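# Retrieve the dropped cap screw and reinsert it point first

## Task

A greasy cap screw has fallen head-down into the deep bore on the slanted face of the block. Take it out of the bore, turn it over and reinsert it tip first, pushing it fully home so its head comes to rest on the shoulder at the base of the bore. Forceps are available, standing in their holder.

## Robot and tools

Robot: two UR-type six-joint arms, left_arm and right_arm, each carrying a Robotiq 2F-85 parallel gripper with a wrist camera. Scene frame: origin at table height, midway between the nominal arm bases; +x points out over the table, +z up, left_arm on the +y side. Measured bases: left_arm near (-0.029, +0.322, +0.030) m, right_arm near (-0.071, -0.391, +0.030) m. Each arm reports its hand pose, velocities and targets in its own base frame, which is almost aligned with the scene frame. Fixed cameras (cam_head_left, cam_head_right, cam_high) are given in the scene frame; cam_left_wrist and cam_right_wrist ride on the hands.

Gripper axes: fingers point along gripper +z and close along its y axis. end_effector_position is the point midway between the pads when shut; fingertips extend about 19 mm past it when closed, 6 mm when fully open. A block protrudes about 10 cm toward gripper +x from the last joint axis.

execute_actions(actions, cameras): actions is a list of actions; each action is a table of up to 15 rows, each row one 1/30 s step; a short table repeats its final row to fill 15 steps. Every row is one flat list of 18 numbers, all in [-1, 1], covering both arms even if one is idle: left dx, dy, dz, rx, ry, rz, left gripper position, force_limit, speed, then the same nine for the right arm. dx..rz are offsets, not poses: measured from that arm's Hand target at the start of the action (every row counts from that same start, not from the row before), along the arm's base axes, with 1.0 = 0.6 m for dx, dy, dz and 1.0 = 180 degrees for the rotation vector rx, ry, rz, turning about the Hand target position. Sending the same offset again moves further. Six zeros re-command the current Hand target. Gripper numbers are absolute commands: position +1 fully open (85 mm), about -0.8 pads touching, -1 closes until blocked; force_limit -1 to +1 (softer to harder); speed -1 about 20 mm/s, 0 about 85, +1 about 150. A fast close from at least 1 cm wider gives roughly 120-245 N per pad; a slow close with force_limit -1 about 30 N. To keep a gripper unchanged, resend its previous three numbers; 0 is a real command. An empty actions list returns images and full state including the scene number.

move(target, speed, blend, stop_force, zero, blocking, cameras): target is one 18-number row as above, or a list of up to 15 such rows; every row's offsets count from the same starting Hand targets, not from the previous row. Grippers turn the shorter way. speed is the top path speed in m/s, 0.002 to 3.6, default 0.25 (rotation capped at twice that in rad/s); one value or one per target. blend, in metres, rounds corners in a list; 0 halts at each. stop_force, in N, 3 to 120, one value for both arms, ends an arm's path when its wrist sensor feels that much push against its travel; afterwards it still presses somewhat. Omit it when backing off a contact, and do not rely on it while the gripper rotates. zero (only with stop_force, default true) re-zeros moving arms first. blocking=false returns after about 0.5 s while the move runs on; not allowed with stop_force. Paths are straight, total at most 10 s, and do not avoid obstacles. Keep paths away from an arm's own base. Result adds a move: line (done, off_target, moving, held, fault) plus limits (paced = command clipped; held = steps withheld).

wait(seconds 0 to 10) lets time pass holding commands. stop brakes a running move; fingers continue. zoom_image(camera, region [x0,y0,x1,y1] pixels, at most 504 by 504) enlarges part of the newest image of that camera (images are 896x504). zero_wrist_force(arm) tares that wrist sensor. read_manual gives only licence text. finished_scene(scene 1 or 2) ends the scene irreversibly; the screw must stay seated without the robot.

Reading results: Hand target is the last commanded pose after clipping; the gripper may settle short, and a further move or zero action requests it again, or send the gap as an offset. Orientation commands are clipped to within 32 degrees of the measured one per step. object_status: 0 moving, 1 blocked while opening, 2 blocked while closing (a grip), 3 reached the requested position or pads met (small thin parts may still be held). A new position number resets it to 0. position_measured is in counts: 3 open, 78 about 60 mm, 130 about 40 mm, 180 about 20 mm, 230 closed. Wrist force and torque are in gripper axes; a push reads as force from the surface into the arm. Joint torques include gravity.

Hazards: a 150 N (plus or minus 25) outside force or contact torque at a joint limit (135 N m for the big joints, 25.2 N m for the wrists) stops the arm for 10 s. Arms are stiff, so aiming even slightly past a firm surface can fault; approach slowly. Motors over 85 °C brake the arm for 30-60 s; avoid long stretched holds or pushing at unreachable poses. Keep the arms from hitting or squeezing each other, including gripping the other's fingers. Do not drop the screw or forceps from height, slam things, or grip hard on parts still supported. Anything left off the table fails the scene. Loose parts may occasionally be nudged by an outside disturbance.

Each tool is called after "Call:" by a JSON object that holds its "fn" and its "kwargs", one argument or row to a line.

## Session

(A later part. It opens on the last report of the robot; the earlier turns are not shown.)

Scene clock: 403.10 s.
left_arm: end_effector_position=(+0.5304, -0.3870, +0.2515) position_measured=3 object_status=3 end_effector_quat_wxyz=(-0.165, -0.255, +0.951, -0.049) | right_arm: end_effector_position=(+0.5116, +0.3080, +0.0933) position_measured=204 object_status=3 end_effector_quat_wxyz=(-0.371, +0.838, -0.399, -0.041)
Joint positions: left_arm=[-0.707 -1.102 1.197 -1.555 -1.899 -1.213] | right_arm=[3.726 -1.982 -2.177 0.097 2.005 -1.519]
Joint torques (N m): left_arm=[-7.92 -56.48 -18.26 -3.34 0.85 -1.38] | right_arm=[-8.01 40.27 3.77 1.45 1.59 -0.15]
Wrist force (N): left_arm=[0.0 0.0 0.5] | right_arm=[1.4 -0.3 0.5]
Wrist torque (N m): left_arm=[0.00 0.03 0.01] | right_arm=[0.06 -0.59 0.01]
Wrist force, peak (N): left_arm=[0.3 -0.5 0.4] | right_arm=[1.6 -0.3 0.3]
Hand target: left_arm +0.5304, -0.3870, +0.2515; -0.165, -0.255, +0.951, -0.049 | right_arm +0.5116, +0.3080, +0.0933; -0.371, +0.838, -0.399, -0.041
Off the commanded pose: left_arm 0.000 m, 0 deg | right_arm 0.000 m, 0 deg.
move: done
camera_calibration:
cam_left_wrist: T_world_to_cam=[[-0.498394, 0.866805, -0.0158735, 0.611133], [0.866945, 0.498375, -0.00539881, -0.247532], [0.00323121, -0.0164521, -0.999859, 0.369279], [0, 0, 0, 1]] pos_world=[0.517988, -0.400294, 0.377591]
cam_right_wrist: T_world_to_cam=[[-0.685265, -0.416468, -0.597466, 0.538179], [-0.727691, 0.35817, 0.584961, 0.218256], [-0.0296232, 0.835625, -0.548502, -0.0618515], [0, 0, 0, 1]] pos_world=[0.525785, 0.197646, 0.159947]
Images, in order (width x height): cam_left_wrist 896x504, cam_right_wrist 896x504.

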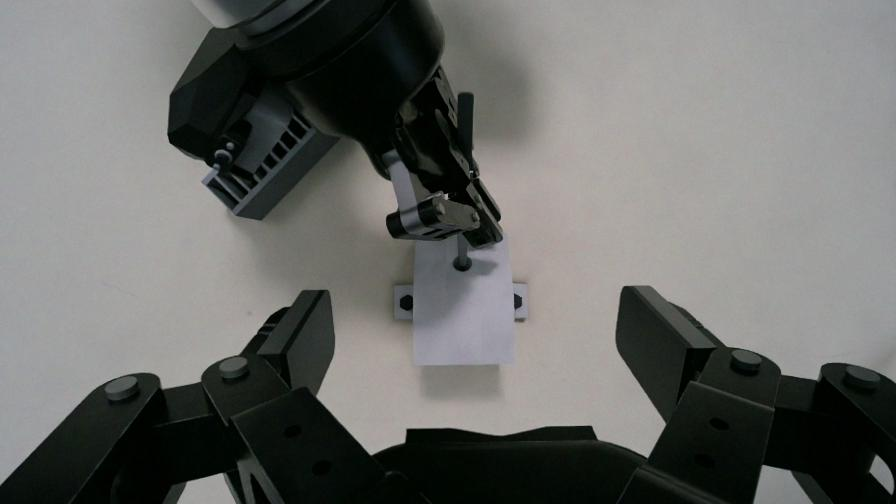

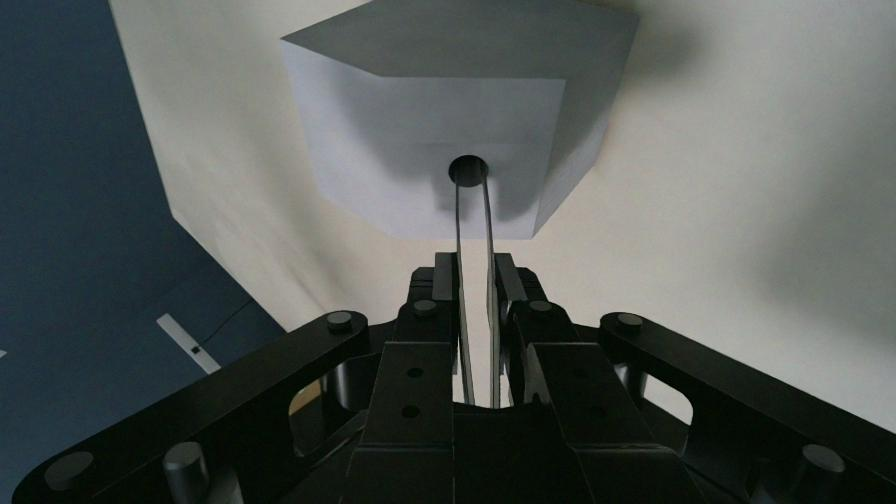

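Call:
{"fn": "move", "kwargs": {
  "target": [0,0,0,0,0,0,1,1,1,0.0131,0.0078,-0.0218,0,0,0,-0.59,-1,-1],
  "speed": 0.015,
  "stop_force": 3
}}

Call:
{"fn": "move", "kwargs": {
  "target": [0,0,0,0,0,0,1,1,1,0,0,0,0,0,0,-0.68,-1,-1],
  "speed": 0.03,
  "cameras": ["cam_left_wrist","cam_right_wrist"]
}}

Call:
{"fn": "zoom_image", "kwargs": {
  "camera": "cam_left_wrist",
  "region": [420, 200, 520, 300]
}}

Call:
{"fn": "zoom_image", "kwargs": {
  "camera": "cam_right_wrist",
  "region": [400, 120, 550, 270]
}}

Scene clock: 409.87 s.
left_arm: end_effector_position=(+0.5304, -0.3870, +0.2515) position_measured=3 object_status=3 end_effector_quat_wxyz=(-0.165, -0.255, +0.951, -0.049) | right_arm: end_effector_position=(+0.5194, +0.3127, +0.0803) position_measured=204 object_status=3 end_effector_quat_wxyz=(-0.371, +0.838, -0.399, -0.041)
Joint positions: left_arm=[-0.707 -1.102 1.197 -1.555 -1.899 -1.213] | right_arm=[3.725 -2.027 -2.156 0.121 2.005 -1.52]
Joint torques (N m): left_arm=[-8.16 -56.53 -16.3 -3.68 0.76 -1.38] | right_arm=[-12.16 41.71 3.83 1.31 2.09 -1.68]
Wrist force (N): left_arm=[0.1 -0.4 0.3] | right_arm=[1.2 -0.2 0.0]
Wrist torque (N m): left_arm=[-0.06 0.02 0.01] | right_arm=[0.11 -0.58 0.00]
Wrist force, peak (N): left_arm=[0.1 -0.6 0.4] | right_arm=[1.5 -0.2 0.9]
Hand target: left_arm +0.5304, -0.3870, +0.2515; -0.165, -0.255, +0.951, -0.049 | right_arm +0.5194, +0.3127, +0.0803; -0.371, +0.838, -0.399, -0.041
Off the commanded pose: left_arm 0.000 m, 0 deg | right_arm 0.000 m, 0 deg.
move: done

Scene clock: 410.57 s.
left_arm: end_effector_position=(+0.5304, -0.3870, +0.2515) position_measured=3 object_status=3 end_effector_quat_wxyz=(-0.165, -0.255, +0.951, -0.049) | right_arm: end_effector_position=(+0.5194, +0.3127, +0.0803) position_measured=214 object_status=0 end_effector_quat_wxyz=(-0.371, +0.838, -0.399, -0.041)
Joint positions: left_arm=[-0.707 -1.102 1.197 -1.555 -1.899 -1.213] | right_arm=[3.725 -2.027 -2.156 0.121 2.005 -1.52]
Joint torques (N m): left_arm=[-8.64 -55.33 -17.73 -3.57 0.39 -1.25] | right_arm=[-10.2 39.49 3.24 1.38 1.63 -1.11]
Wrist force (N): left_arm=[0.1 -0.1 0.4] | right_arm=[-1.4 -0.6 -3.3]
Wrist torque (N m): left_arm=[-0.02 0.02 0.01] | right_arm=[0.09 -0.46 -0.01]
Wrist force, peak (N): left_arm=[0.1 -0.4 0.5] | right_arm=[-1.4 -0.6 -3.3]
Hand target: left_arm +0.5304, -0.3870, +0.2515; -0.165, -0.255, +0.951, -0.049 | right_arm +0.5194, +0.3127, +0.0803; -0.371, +0.838, -0.399, -0.041
Off the commanded pose: left_arm 0.000 m, 0 deg | right_arm 0.000 m, 0 deg.
move: done
camera_calibration:
cam_left_wrist: T_world_to_cam=[[-0.498394, 0.866805, -0.0158735, 0.611133], [0.866945, 0.498375, -0.00539881, -0.247532], [0.00323121, -0.0164521, -0.999859, 0.369279], [0, 0, 0, 1]] pos_world=[0.517988, -0.400294, 0.377591]
cam_right_wrist: T_world_to_cam=[[-0.685268, -0.416384, -0.597522, 0.537775], [-0.727688, 0.358091, 0.585013, 0.229933], [-0.0296224, 0.835701, -0.548386, -0.0727082], [0, 0, 0, 1]] pos_world=[0.533685, 0.202346, 0.146947]
Images, in order (width x height): cam_left_wrist 896x504, cam_right_wrist 896x504.

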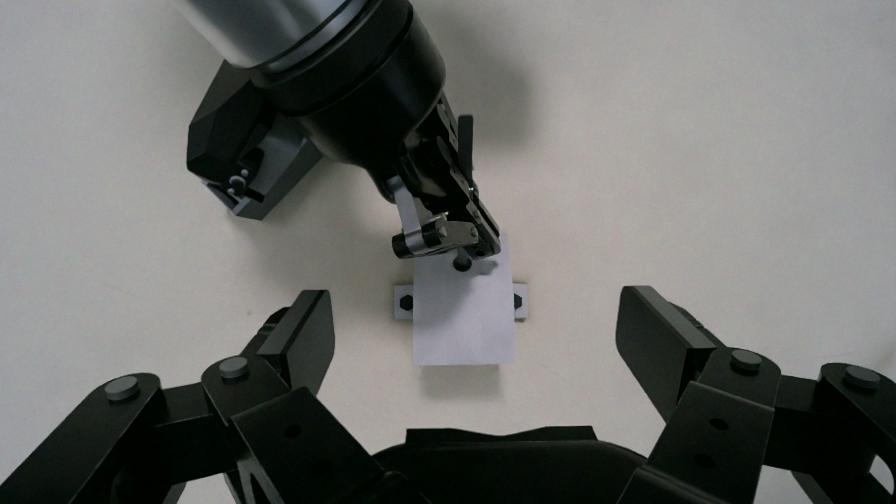

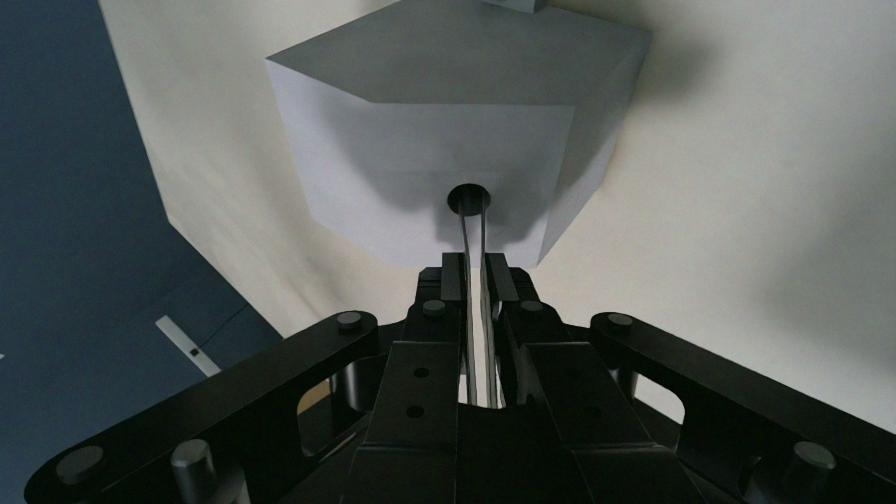

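Scaled by 5.040 from the camera's 896x504 image, which has a finer 1280x720 frame.

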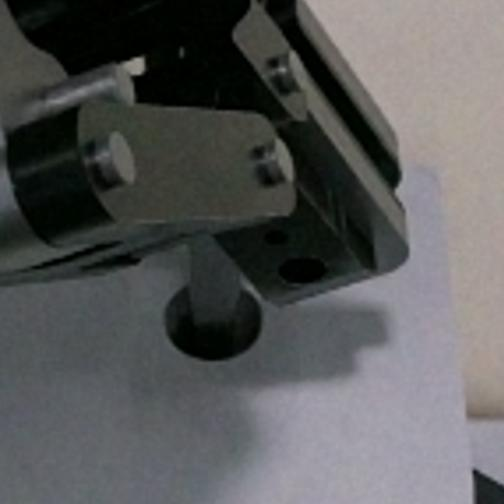

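Scaled by 3.360 from the camera's 896x504 image, which has a finer 1280x720 frame.

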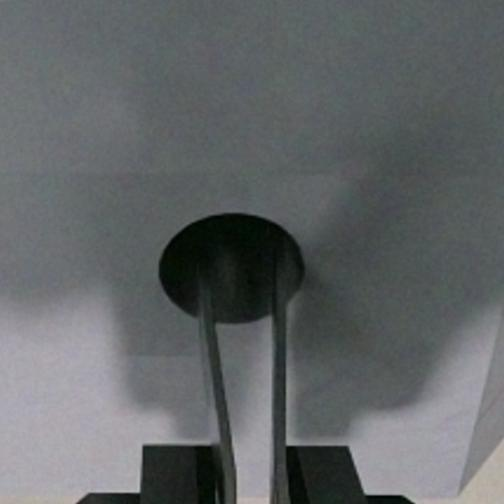

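Call:
{"fn": "move", "kwargs": {
  "target": [0,0,0,0,0,0,1,1,1,0,0,0,0,0,0,-0.76,-1,-1],
  "cameras": ["cam_right_wrist"]
}}

Call:
{"fn": "zoom_image", "kwargs": {
  "camera": "cam_right_wrist",
  "region": [400, 120, 550, 450]
}}

Scene clock: 417.93 s.
left_arm: end_effector_position=(+0.5304, -0.3870, +0.2515) position_measured=3 object_status=3 end_effector_quat_wxyz=(-0.165, -0.255, +0.951, -0.049) | right_arm: end_effector_position=(+0.5194, +0.3127, +0.0803) position_measured=215 object_status=2 end_effector_quat_wxyz=(-0.371, +0.838, -0.399, -0.041)
Joint positions: left_arm=[-0.707 -1.102 1.197 -1.555 -1.899 -1.213] | right_arm=[3.725 -2.027 -2.156 0.121 2.005 -1.52]
Joint torques (N m): left_arm=[-8.21 -55.14 -16.56 -3.58 0.77 -1.21] | right_arm=[-3.27 29.89 3.62 1.38 -0.36 1.79]
Wrist force (N): left_arm=[0.1 -0.3 0.4] | right_arm=[-1.3 -0.6 -3.1]
Wrist torque (N m): left_arm=[-0.06 0.02 0.01] | right_arm=[0.08 -0.47 0.00]
Wrist force, peak (N): left_arm=[-0.1 -0.5 0.6] | right_arm=[-1.7 -0.7 -3.5]
Hand target: left_arm +0.5304, -0.3870, +0.2515; -0.165, -0.255, +0.951, -0.049 | right_arm +0.5194, +0.3127, +0.0803; -0.371, +0.838, -0.399, -0.041
Off the commanded pose: left_arm 0.000 m, 0 deg | right_arm 0.000 m, 0 deg.
move: done
camera_calibration:
cam_right_wrist: T_world_to_cam=[[-0.685265, -0.416468, -0.597466, 0.537783], [-0.727691, 0.35817, 0.584961, 0.229925], [-0.0296232, 0.835625, -0.548502, -0.0726755], [0, 0, 0, 1]] pos_world=[0.533685, 0.202346, 0.146947]
Images, in order (width x height): cam_right_wrist 896x504.

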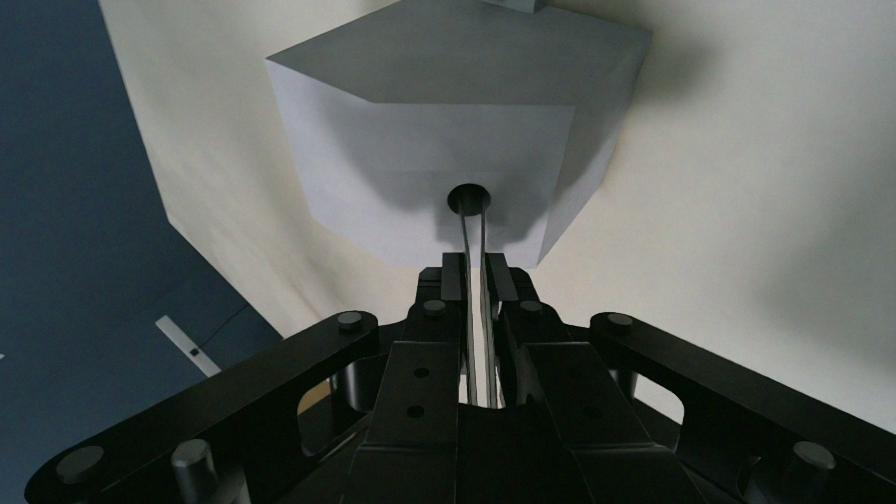

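Scaled by 1.527 from the camera's 896x504 image, which has a finer 1280x720 frame.

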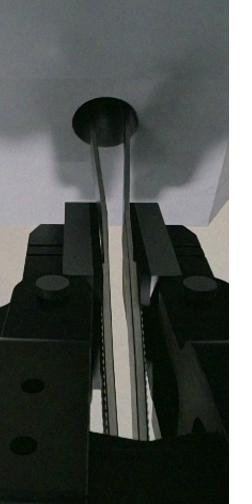

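Call:
{"fn": "move", "kwargs": {
  "target": [
    [0,0,0,0,0,0,1,1,1,0,0,0,0,0,0,-0.8,-0.6,-1],
    [0,0,0,0,0,0,1,1,1,-0.032,-0.019,0.0535,0,0,0,-0.8,-0.6,-1]
  ],
  "speed": 0.03,
  "cameras": ["cam_right_wrist","cam_left_wrist"]
}}

Call:
{"fn": "zoom_image", "kwargs": {
  "camera": "cam_right_wrist",
  "region": [400, 100, 550, 250]
}}

Call:
{"fn": "zoom_image", "kwargs": {
  "camera": "cam_left_wrist",
  "region": [420, 200, 520, 300]
}}

Scene clock: 423.30 s.
left_arm: end_effector_position=(+0.5304, -0.3870, +0.2515) position_measured=3 object_status=3 end_effector_quat_wxyz=(-0.165, -0.255, +0.951, -0.049) | right_arm: end_effector_position=(+0.5001, +0.3012, +0.1122) position_measured=215 object_status=2 end_effector_quat_wxyz=(-0.370, +0.838, -0.399, -0.042)
Joint positions: left_arm=[-0.707 -1.102 1.197 -1.555 -1.899 -1.213] | right_arm=[3.727 -1.915 -2.204 0.058 2.004 -1.518]
Joint torques (N m): left_arm=[-7.4 -55.93 -16.9 -3.66 0.68 -1.32] | right_arm=[12.77 20.67 31.26 4.57 -0.87 2.08]
Wrist force (N): left_arm=[0.1 -0.2 0.4] | right_arm=[1.2 -0.2 0.4]
Wrist torque (N m): left_arm=[-0.03 0.01 0.01] | right_arm=[0.06 -0.56 -0.08]
Wrist force, peak (N): left_arm=[0.2 0.0 0.7] | right_arm=[-2.8 -0.1 -5.3]
Hand target: left_arm +0.5304, -0.3870, +0.2515; -0.165, -0.255, +0.951, -0.049 | right_arm +0.5002, +0.3013, +0.1124; -0.371, +0.838, -0.399, -0.041
Off the commanded pose: left_arm 0.000 m, 0 deg | right_arm 0.000 m, 0 deg.
move: done
camera_calibration:
cam_left_wrist: T_world_to_cam=[[-0.498394, 0.866805, -0.0158735, 0.611133], [0.866945, 0.498375, -0.00539881, -0.247532], [0.00323121, -0.0164521, -0.999859, 0.369279], [0, 0, 0, 1]] pos_world=[0.517988, -0.400294, 0.377591]
cam_right_wrist: T_world_to_cam=[[-0.685505, -0.416546, -0.597137, 0.538839], [-0.727457, 0.358268, 0.585192, 0.201085], [-0.0298239, 0.835544, -0.548614, -0.0460035], [0, 0, 0, 1]] pos_world=[0.514286, 0.190847, 0.178849]
Images, in order (width x height): cam_left_wrist 896x504, cam_right_wrist 896x504.

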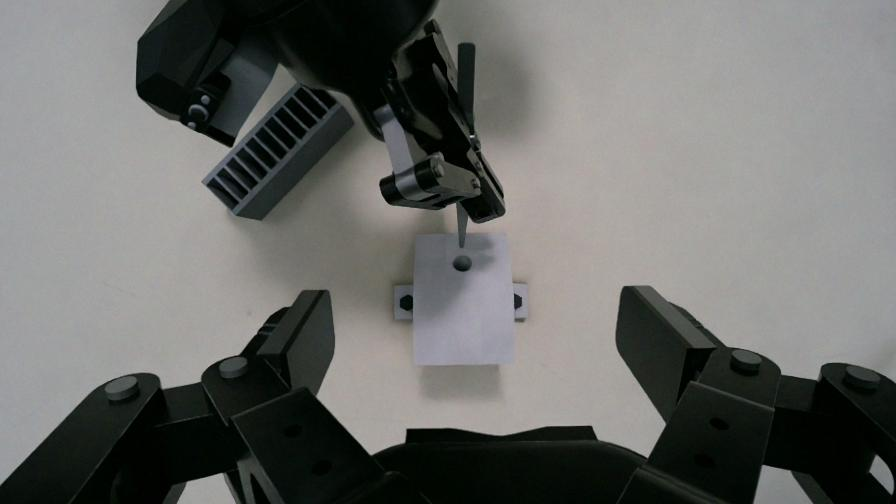

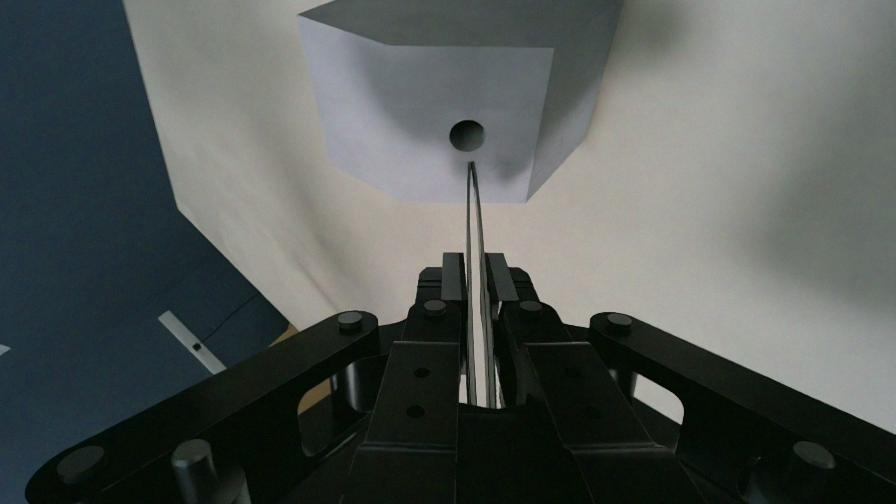

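Scaled by 3.360 from the camera's 896x504 image, which has a finer 1280x720 frame.

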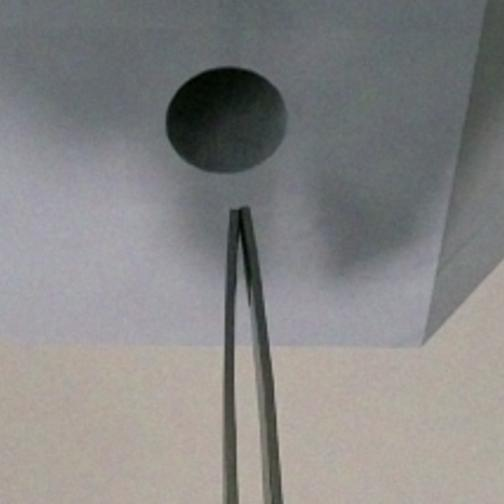

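Scaled by 5.040 from the camera's 896x504 image, which has a finer 1280x720 frame.

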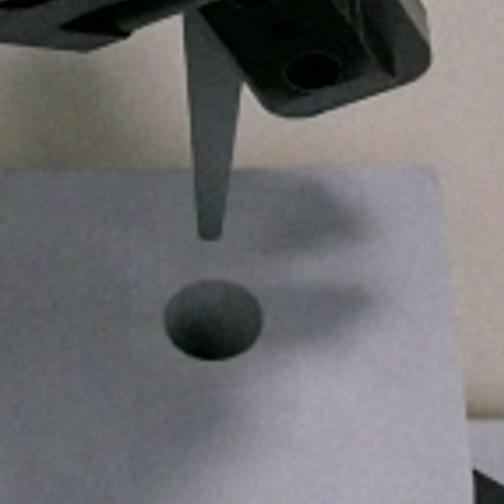

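Call:
{"fn": "move", "kwargs": {
  "target": [0,0,0,0,0,0,1,1,1,0,0,0,0,0,0,-0.6,-1,-1]
}}

Call:
{"fn": "move", "kwargs": {
  "target": [0,0,0,0,0,0,1,1,1,0.0397,0.0237,-0.0635,0,0,0,-0.6,-1,-1],
  "speed": 0.025,
  "stop_force": 3,
  "cameras": ["cam_right_wrist","cam_left_wrist"]
}}

Call:
{"fn": "zoom_image", "kwargs": {
  "camera": "cam_right_wrist",
  "region": [400, 140, 550, 290]
}}

Scene clock: 429.70 s.
left_arm: end_effector_position=(+0.5304, -0.3870, +0.2515) position_measured=3 object_status=3 end_effector_quat_wxyz=(-0.165, -0.255, +0.951, -0.049) | right_arm: end_effector_position=(+0.5002, +0.3013, +0.1123) position_measured=204 object_status=3 end_effector_quat_wxyz=(-0.371, +0.838, -0.399, -0.041)
Joint positions: left_arm=[-0.707 -1.102 1.197 -1.555 -1.899 -1.213] | right_arm=[3.727 -1.915 -2.204 0.058 2.004 -1.518]
Joint torques (N m): left_arm=[-9.13 -54.87 -17.68 -3.64 0.98 -1.24] | right_arm=[-4.61 20.91 33.61 4.74 2.12 -2.16]
Wrist force (N): left_arm=[0.2 -0.2 0.4] | right_arm=[1.4 -0.5 0.4]
Wrist torque (N m): left_arm=[-0.02 0.00 0.01] | right_arm=[0.02 -0.60 -0.08]
Wrist force, peak (N): left_arm=[0.0 -0.2 0.7] | right_arm=[1.7 -0.2 0.5]
Hand target: left_arm +0.5304, -0.3870, +0.2515; -0.165, -0.255, +0.951, -0.049 | right_arm +0.5002, +0.3013, +0.1124; -0.371, +0.838, -0.399, -0.041
Off the commanded pose: left_arm 0.000 m, 0 deg | right_arm 0.000 m, 0 deg.
move: done

Scene clock: 432.57 s.
left_arm: end_effector_position=(+0.5304, -0.3870, +0.2515) position_measured=3 object_status=3 end_effector_quat_wxyz=(-0.165, -0.255, +0.951, -0.049) | right_arm: end_effector_position=(+0.5240, +0.3155, +0.0743) position_measured=204 object_status=3 end_effector_quat_wxyz=(-0.371, +0.838, -0.399, -0.041)
Joint positions: left_arm=[-0.707 -1.102 1.197 -1.555 -1.899 -1.213] | right_arm=[3.724 -2.05 -2.143 0.13 2.006 -1.521]
Joint torques (N m): left_arm=[-7.88 -55.4 -17.71 -3.34 0.77 -1.29] | right_arm=[-10.92 42.61 3.59 1.4 2.38 -1.37]
Wrist force (N): left_arm=[0.2 -0.2 0.3] | right_arm=[1.4 -0.3 0.3]
Wrist torque (N m): left_arm=[-0.03 0.01 0.01] | right_arm=[0.06 -0.60 0.01]
Wrist force, peak (N): left_arm=[0.2 -0.4 0.6] | right_arm=[1.6 -0.2 0.4]
Hand target: left_arm +0.5304, -0.3870, +0.2515; -0.165, -0.255, +0.951, -0.049 | right_arm +0.5240, +0.3155, +0.0743; -0.371, +0.838, -0.399, -0.041
Off the commanded pose: left_arm 0.000 m, 0 deg | right_arm 0.000 m, 0 deg.
move: done
camera_calibration:
cam_left_wrist: T_world_to_cam=[[-0.498394, 0.866805, -0.0158735, 0.611133], [0.866945, 0.498375, -0.00539881, -0.247532], [0.00323121, -0.0164521, -0.999859, 0.369279], [0, 0, 0, 1]] pos_world=[0.517988, -0.400294, 0.377591]
cam_right_wrist: T_world_to_cam=[[-0.685265, -0.416468, -0.597466, 0.538516], [-0.727691, 0.35817, 0.584961, 0.23578], [-0.0296232, 0.835625, -0.548502, -0.07817], [0, 0, 0, 1]] pos_world=[0.538285, 0.205146, 0.140947]
Images, in order (width x height): cam_left_wrist 896x504, cam_right_wrist 896x504.

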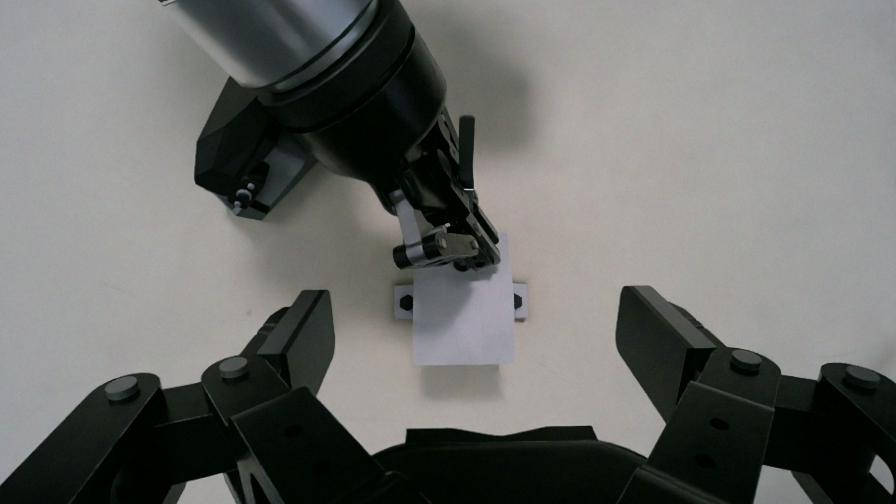

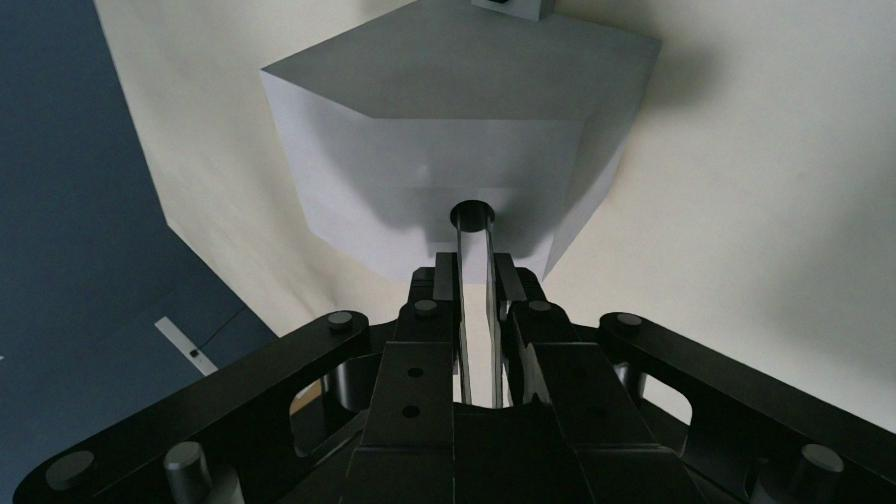

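Scaled by 3.360 from the camera's 896x504 image, which has a finer 1280x720 frame.

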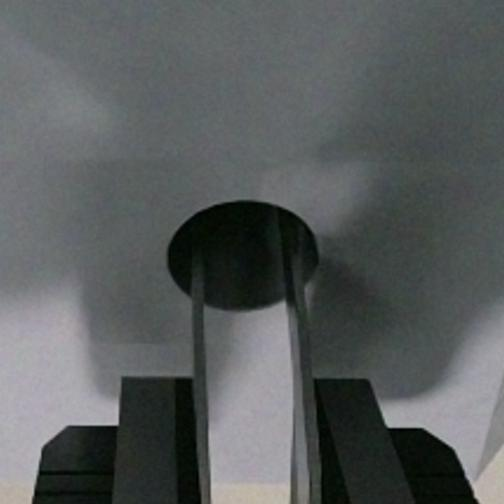

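Call:
{"fn": "move", "kwargs": {
  "target": [0,0,0,0,0,0,1,1,1,0,0,0,0,0,0,-0.9,-0.8,-1],
  "cameras": ["cam_right_wrist"]
}}

Call:
{"fn": "zoom_image", "kwargs": {
  "camera": "cam_right_wrist",
  "region": [400, 140, 550, 290]
}}

Scene clock: 438.17 s.
left_arm: end_effector_position=(+0.5304, -0.3870, +0.2515) position_measured=3 object_status=3 end_effector_quat_wxyz=(-0.165, -0.255, +0.951, -0.049) | right_arm: end_effector_position=(+0.5240, +0.3155, +0.0743) position_measured=217 object_status=0 end_effector_quat_wxyz=(-0.371, +0.838, -0.399, -0.041)
Joint positions: left_arm=[-0.707 -1.102 1.197 -1.555 -1.899 -1.213] | right_arm=[3.724 -2.05 -2.143 0.13 2.006 -1.521]
Joint torques (N m): left_arm=[-7.56 -54.78 -18.5 -3.57 0.88 -1.45] | right_arm=[2.07 43.2 3.44 1.57 0.25 2.07]
Wrist force (N): left_arm=[-0.2 -0.2 0.7] | right_arm=[1.6 -0.1 0.4]
Wrist torque (N m): left_arm=[-0.03 0.06 0.01] | right_arm=[0.09 -0.62 0.01]
Wrist force, peak (N): left_arm=[-0.2 -0.2 0.7] | right_arm=[1.7 -0.1 0.3]
Hand target: left_arm +0.5304, -0.3870, +0.2515; -0.165, -0.255, +0.951, -0.049 | right_arm +0.5240, +0.3155, +0.0743; -0.371, +0.838, -0.399, -0.041
Off the commanded pose: left_arm 0.000 m, 0 deg | right_arm 0.000 m, 0 deg.
move: done
camera_calibration:
cam_right_wrist: T_world_to_cam=[[-0.685266, -0.416433, -0.597489, 0.538513], [-0.72769, 0.35814, 0.584981, 0.235783], [-0.0296208, 0.835655, -0.548456, -0.0781838], [0, 0, 0, 1]] pos_world=[0.538285, 0.205146, 0.140947]
Images, in order (width x height): cam_right_wrist 896x504.

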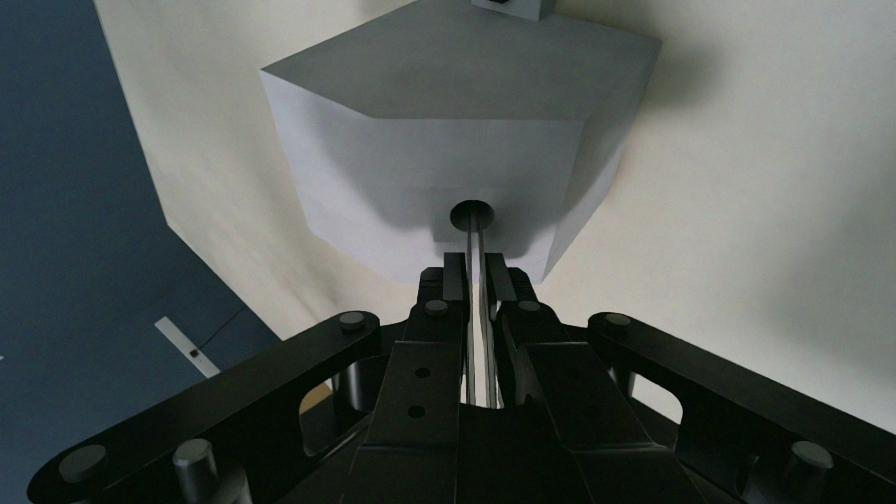

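Scaled by 3.360 from the camera's 896x504 image, which has a finer 1280x720 frame.

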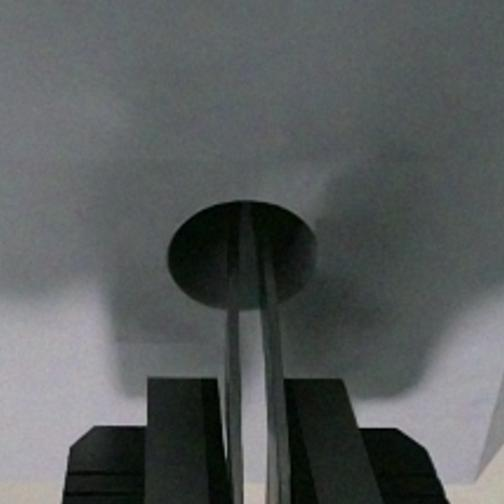

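Call:
{"fn": "move", "kwargs": {
  "target": [
    [0,0,0,0,0,0,1,1,1,-0.0575,-0.0342,0.0955,0,0,0,-0.65,-1,-1],
    [0,0,0,0,0,0,1,1,1,-0.0575,-0.32,0.25,0,0,0,-0.65,-1,-1],
    [-0.077,-0.047,-0.2,0.099,-0.167,0,1,1,1,-0.0575,-0.32,0.25,0,0,0,-0.65,-1,-1]
  ],
  "speed": 0.2,
  "cameras": ["cam_left_wrist","cam_right_wrist"]
}}

Call:
{"fn": "zoom_image", "kwargs": {
  "camera": "cam_left_wrist",
  "region": [440, 240, 500, 300]
}}

Scene clock: 447.20 s.
left_arm: end_effector_position=(+0.4842, -0.4152, +0.1315) position_measured=3 object_status=3 end_effector_quat_wxyz=(+0.127, -0.256, +0.958, +0.033) | right_arm: end_effector_position=(+0.4895, +0.1235, +0.2243) position_measured=210 object_status=3 end_effector_quat_wxyz=(-0.371, +0.838, -0.399, -0.041)
Joint positions: left_arm=[-1.028 -1.197 1.671 -2.053 -1.307 -1.55] | right_arm=[3.351 -1.571 -2.173 -0.509 2.205 -1.889]
Joint torques (N m): left_arm=[-3.67 -51.8 -20.79 -3.46 2.5 -0.88] | right_arm=[-12.82 26.81 11.56 1.68 3.02 -2.52]
Wrist force (N): left_arm=[1.0 -0.9 0.4] | right_arm=[1.3 -0.1 0.3]
Wrist torque (N m): left_arm=[-0.15 0.01 -0.25] | right_arm=[0.10 -0.60 -0.05]
Wrist force, peak (N): left_arm=[2.7 -0.8 1.4] | right_arm=[2.7 -0.1 2.4]
Hand target: left_arm +0.4842, -0.4152, +0.1315; +0.127, -0.256, +0.958, +0.033 | right_arm +0.4895, +0.1235, +0.2243; -0.371, +0.838, -0.399, -0.041
Off the commanded pose: left_arm 0.000 m, 0 deg | right_arm 0.000 m, 0 deg.
move: done
camera_calibration:
cam_left_wrist: T_world_to_cam=[[-0.492585, 0.870249, -0.00515925, 0.60783], [0.714755, 0.407939, 0.568077, -0.233396], [0.496473, 0.276139, -0.822959, 0.108302], [0, 0, 0, 1]] pos_world=[0.41246, -0.463659, 0.224851]
cam_right_wrist: T_world_to_cam=[[-0.685265, -0.416468, -0.597466, 0.524532], [-0.727691, 0.35817, 0.584961, 0.191699], [-0.0296232, 0.835625, -0.548502, 0.163523], [0, 0, 0, 1]] pos_world=[0.503785, 0.0131463, 0.290947]
Images, in order (width x height): cam_left_wrist 896x504, cam_right_wrist 896x504.

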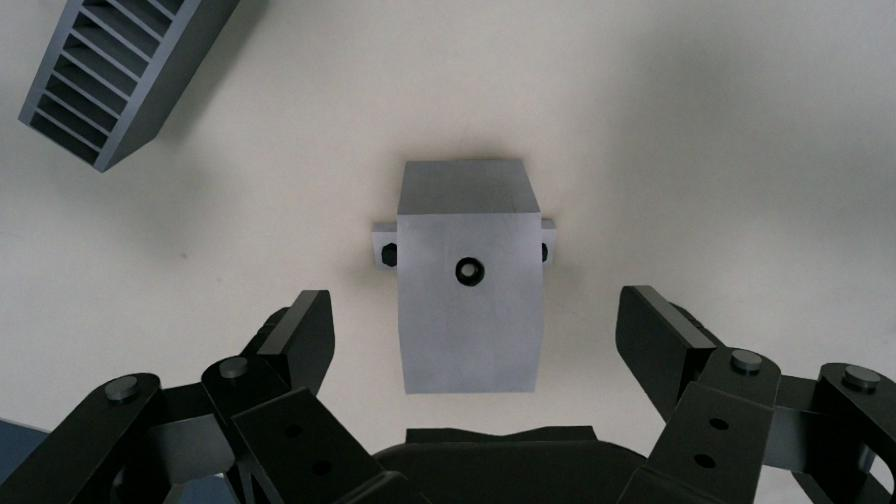

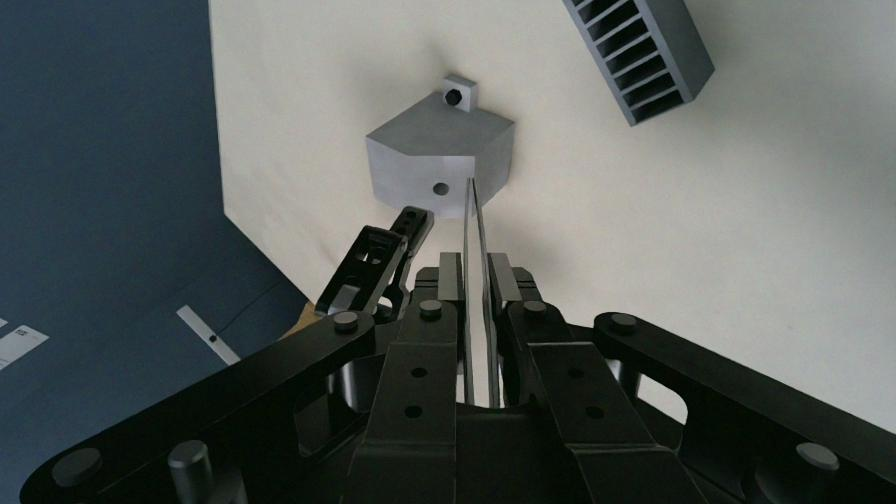

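Scaled by 8.400 from the camera's 896x504 image, which has a finer 1280x720 frame.

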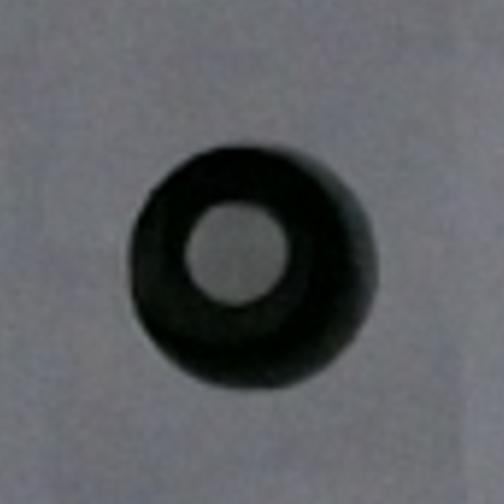

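Call:
{"fn": "move", "kwargs": {
  "target": [
    [0.077,0.047,0.2,-0.099,0.167,0,1,1,1,0,0.0,0,-0.0288,-0.0167,-0.0242,-0.65,-1,-1],
    [0.077,0.047,0.2,-0.099,0.167,0,1,1,1,0.0122,0.293,-0.177,-0.0288,-0.0167,-0.0242,-0.65,-1,-1]
  ],
  "speed": 0.2
}}

Call:
{"fn": "move", "kwargs": {
  "target": [0,0,0,0,0,0,1,1,1,0,0.0,0,0,0,0,-0.59,-1,-1],
  "cameras": ["cam_left_wrist","cam_right_wrist"]
}}

Call:
{"fn": "zoom_image", "kwargs": {
  "camera": "cam_left_wrist",
  "region": [400, 40, 540, 290]
}}

Call:
{"fn": "zoom_image", "kwargs": {
  "camera": "cam_right_wrist",
  "region": [400, 100, 550, 250]
}}

Scene clock: 468.43 s.
left_arm: end_effector_position=(+0.5304, -0.3870, +0.2515) position_measured=3 object_status=3 end_effector_quat_wxyz=(-0.165, -0.255, +0.951, -0.049) | right_arm: end_effector_position=(+0.4969, +0.2993, +0.1182) position_measured=210 object_status=3 end_effector_quat_wxyz=(-0.344, +0.839, -0.422, +0.013)
Joint positions: left_arm=[-0.707 -1.102 1.197 -1.555 -1.899 -1.213] | right_arm=[3.8 -1.847 -2.242 0.037 1.831 -1.461]
Joint torques (N m): left_arm=[7.76 -57.72 -33.82 -1.68 -2.74 1.89] | right_arm=[3.45 21.02 5.84 4.15 1.2 -0.63]
Wrist force (N): left_arm=[0.2 -0.1 0.4] | right_arm=[1.2 0.0 0.3]
Wrist torque (N m): left_arm=[-0.02 0.00 0.00] | right_arm=[0.10 -0.57 0.02]
Wrist force, peak (N): left_arm=[2.8 -0.8 1.4] | right_arm=[2.6 -0.1 -2.0]
Hand target: left_arm +0.5304, -0.3870, +0.2515; -0.165, -0.255, +0.951, -0.049 | right_arm +0.4969, +0.2993, +0.1181; -0.344, +0.839, -0.422, +0.013
Off the commanded pose: left_arm 0.000 m, 0 deg | right_arm 0.000 m, 0 deg.
move: done

Scene clock: 468.93 s.
left_arm: end_effector_position=(+0.5304, -0.3870, +0.2515) position_measured=3 object_status=3 end_effector_quat_wxyz=(-0.165, -0.255, +0.951, -0.049) | right_arm: end_effector_position=(+0.4969, +0.2993, +0.1181) position_measured=204 object_status=3 end_effector_quat_wxyz=(-0.344, +0.839, -0.422, +0.013)
Joint positions: left_arm=[-0.707 -1.102 1.197 -1.555 -1.899 -1.213] | right_arm=[3.8 -1.847 -2.242 0.037 1.831 -1.46]
Joint torques (N m): left_arm=[7.21 -56.9 -34.14 -2.01 -2.95 1.56] | right_arm=[8.52 19.28 5.9 4.82 -1.29 2.48]
Wrist force (N): left_arm=[0.1 -0.3 0.3] | right_arm=[1.2 -0.2 0.3]
Wrist torque (N m): left_arm=[-0.05 0.01 0.01] | right_arm=[0.07 -0.57 0.02]
Wrist force, peak (N): left_arm=[0.3 -0.2 0.6] | right_arm=[1.4 -0.1 0.5]
Hand target: left_arm +0.5304, -0.3870, +0.2515; -0.165, -0.255, +0.951, -0.049 | right_arm +0.4969, +0.2993, +0.1181; -0.344, +0.839, -0.422, +0.013
Off the commanded pose: left_arm 0.000 m, 0 deg | right_arm 0.000 m, 0 deg.
move: done
camera_calibration:
cam_left_wrist: T_world_to_cam=[[-0.498395, 0.866806, -0.0158236, 0.611115], [0.866945, 0.498374, -0.0054855, -0.247499], [0.00313122, -0.0164521, -0.99986, 0.36933], [0, 0, 0, 1]] pos_world=[0.517988, -0.400294, 0.377591]
cam_right_wrist: T_world_to_cam=[[-0.685734, -0.418275, -0.595664, 0.539874], [-0.725149, 0.463081, 0.509623, 0.172433], [0.0626783, 0.78141, -0.620862, -0.0625093], [0, 0, 0, 1]] pos_world=[0.499168, 0.194811, 0.194898]
Images, in order (width x height): cam_left_wrist 896x504, cam_right_wrist 896x504.

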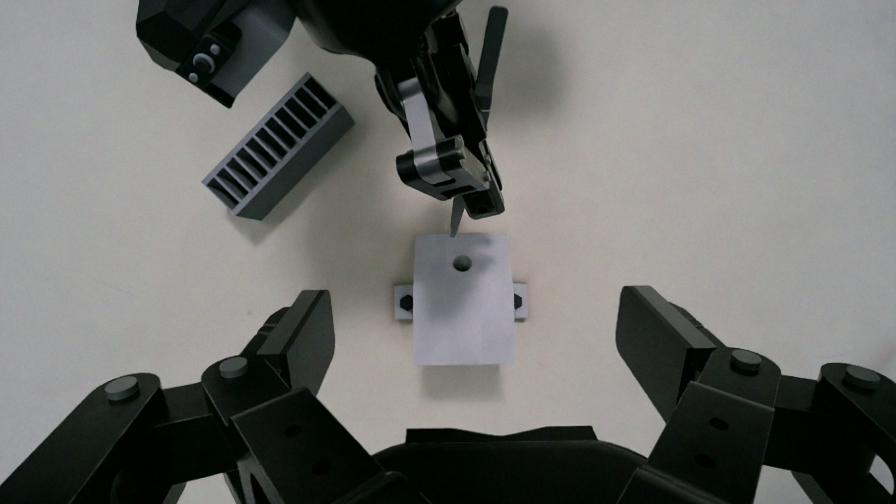

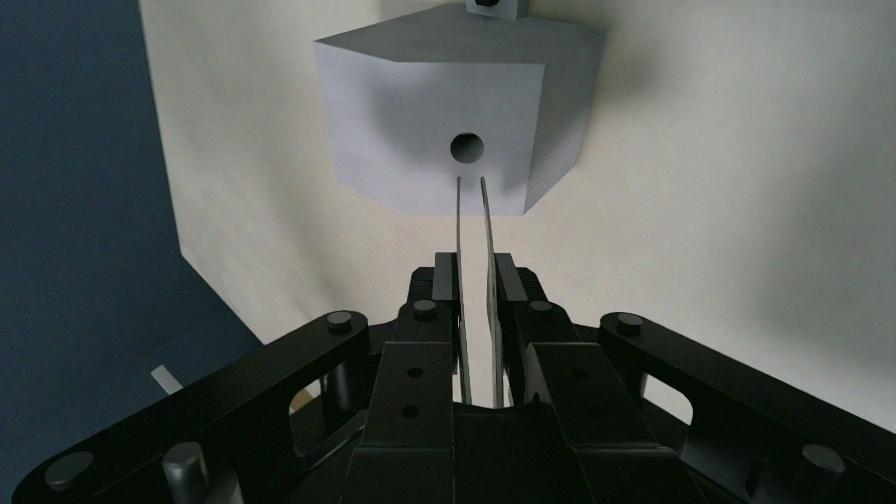

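Scaled by 2.016 from the camera's 896x504 image, which has a finer 1280x720 frame.

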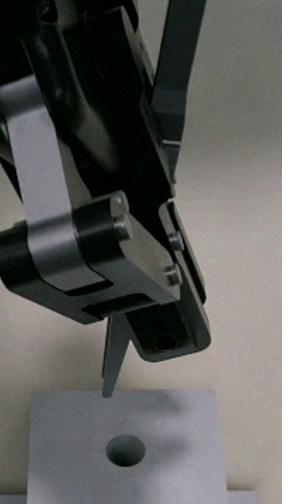

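Scaled by 3.360 from the camera's 896x504 image, which has a finer 1280x720 frame.

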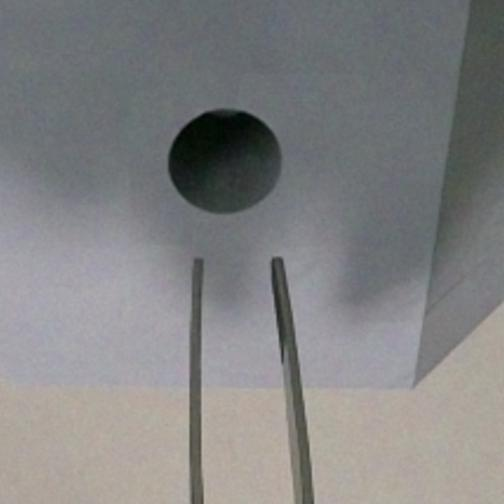

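Call:
{"fn": "move", "kwargs": {
  "target": [
    [0,0,0,0,0,0,1,1,1,0,0,0,0,0,0,-0.65,-1,-1],
    [0,0,0,0,0,0,1,1,1,-0.03,-0.08,0.2,0.094,0.085,-0.344,-0.65,-1,-1],
    [0,0,0,0,0,0,1,1,1,0.118,-0.287,0.03,0.188,0.1705,-0.6876,-0.65,-1,-1]
  ],
  "speed": 0.25,
  "cameras": ["cam_left_wrist","cam_right_wrist","cam_high"]
}}

Call:
{"fn": "zoom_image", "kwargs": {
  "camera": "cam_high",
  "region": [350, 150, 450, 250]
}}

Call:
{"fn": "zoom_image", "kwargs": {
  "camera": "cam_right_wrist",
  "region": [380, 0, 580, 250]
}}

Scene clock: 507.57 s.
left_arm: end_effector_position=(+0.5304, -0.3870, +0.2515) position_measured=3 object_status=3 end_effector_quat_wxyz=(-0.165, -0.255, +0.951, -0.049) | right_arm: end_effector_position=(+0.5677, +0.1271, +0.1361) position_measured=211 object_status=3 end_effector_quat_wxyz=(+0.236, +0.098, +0.967, -0.023)
Joint positions: left_arm=[-0.707 -1.102 1.197 -1.555 -1.899 -1.213] | right_arm=[3.747 -1.72 -2.121 -0.526 1.233 0.748]
Joint torques (N m): left_arm=[7.91 -57.1 -21.43 -3.22 -2.07 1.22] | right_arm=[12.93 29.14 10.39 4.15 -2.37 1.17]
Wrist force (N): left_arm=[0.0 -0.2 0.1] | right_arm=[2.1 -0.9 0.8]
Wrist torque (N m): left_arm=[-0.04 0.04 0.01] | right_arm=[-0.07 -0.74 -0.15]
Wrist force, peak (N): left_arm=[0.4 -0.3 0.6] | right_arm=[1.7 -1.3 1.7]
Hand target: left_arm +0.5304, -0.3870, +0.2515; -0.165, -0.255, +0.951, -0.049 | right_arm +0.5677, +0.1271, +0.1361; +0.236, +0.098, +0.967, -0.023
Off the commanded pose: left_arm 0.000 m, 0 deg | right_arm 0.000 m, 0 deg.
move: done
camera_calibration:
cam_left_wrist: T_world_to_cam=[[-0.498394, 0.866805, -0.0158735, 0.611133], [0.866945, 0.498375, -0.00539881, -0.247532], [0.00323121, -0.0164521, -0.999859, 0.369279], [0, 0, 0, 1]] pos_world=[0.517988, -0.400294, 0.377591]
cam_right_wrist: T_world_to_cam=[[0.185335, 0.982623, -0.0101415, -0.225027], [0.657877, -0.116405, 0.744075, -0.449079], [0.729965, -0.144575, -0.668019, -0.175984], [0, 0, 0, 1]] pos_world=[0.465606, 0.143399, 0.214306]
Images, in order (width x height): cam_high 896x504, cam_left_wrist 896x504, cam_right_wrist 896x504.

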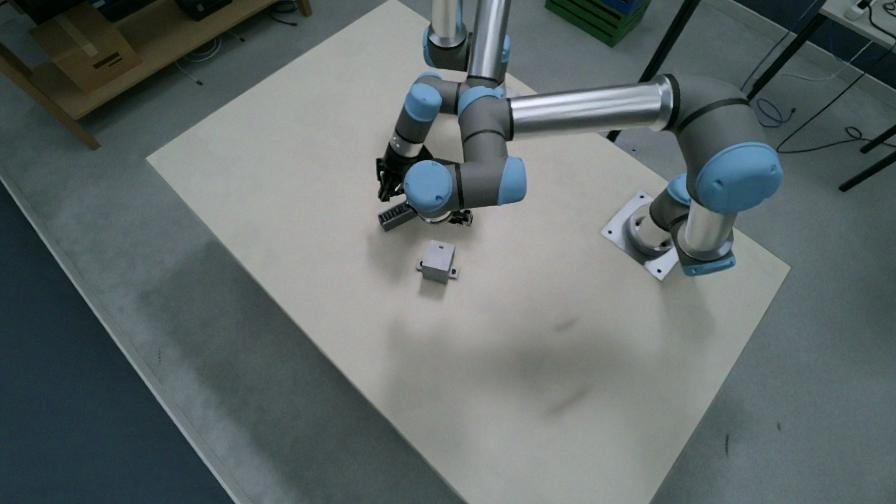

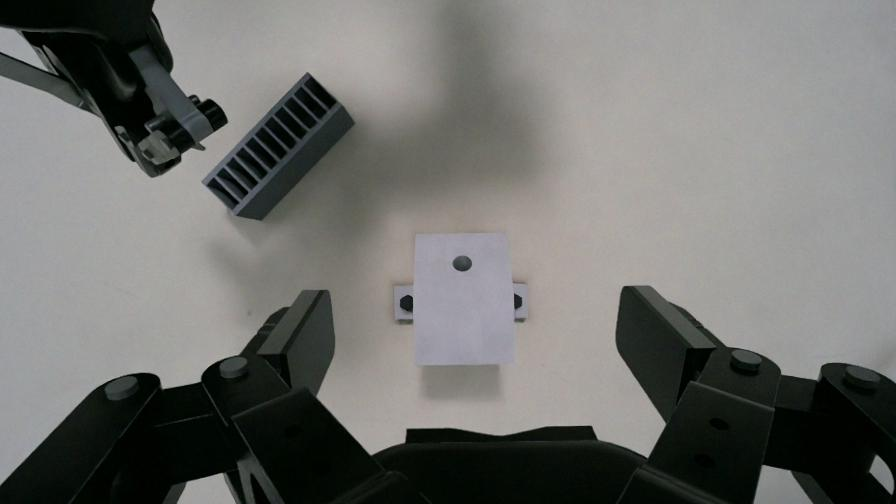

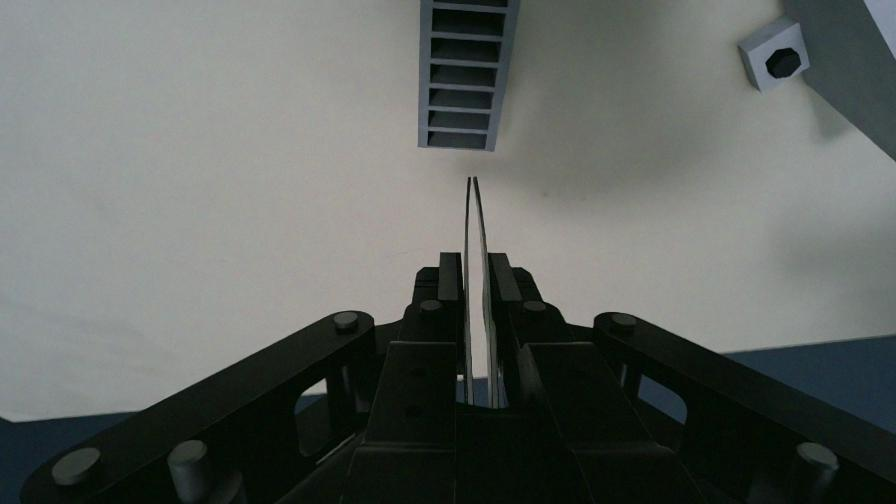

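Scaled by 5.040 from the camera's 896x504 image, which has a finer 1280x720 frame.

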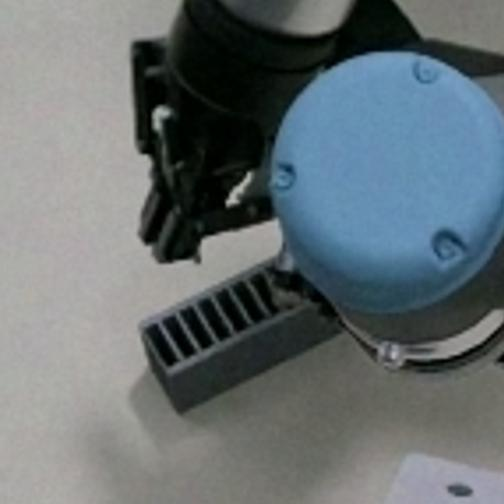

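Scaled by 2.016 from the camera's 896x504 image, which has a finer 1280x720 frame.

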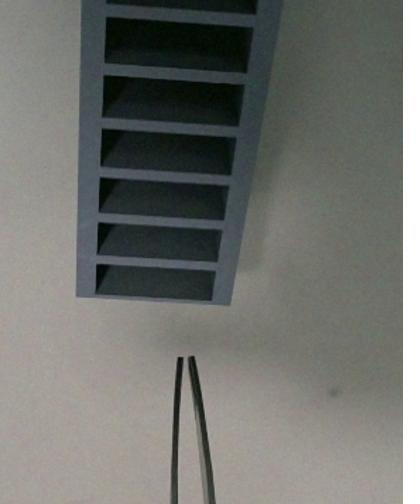

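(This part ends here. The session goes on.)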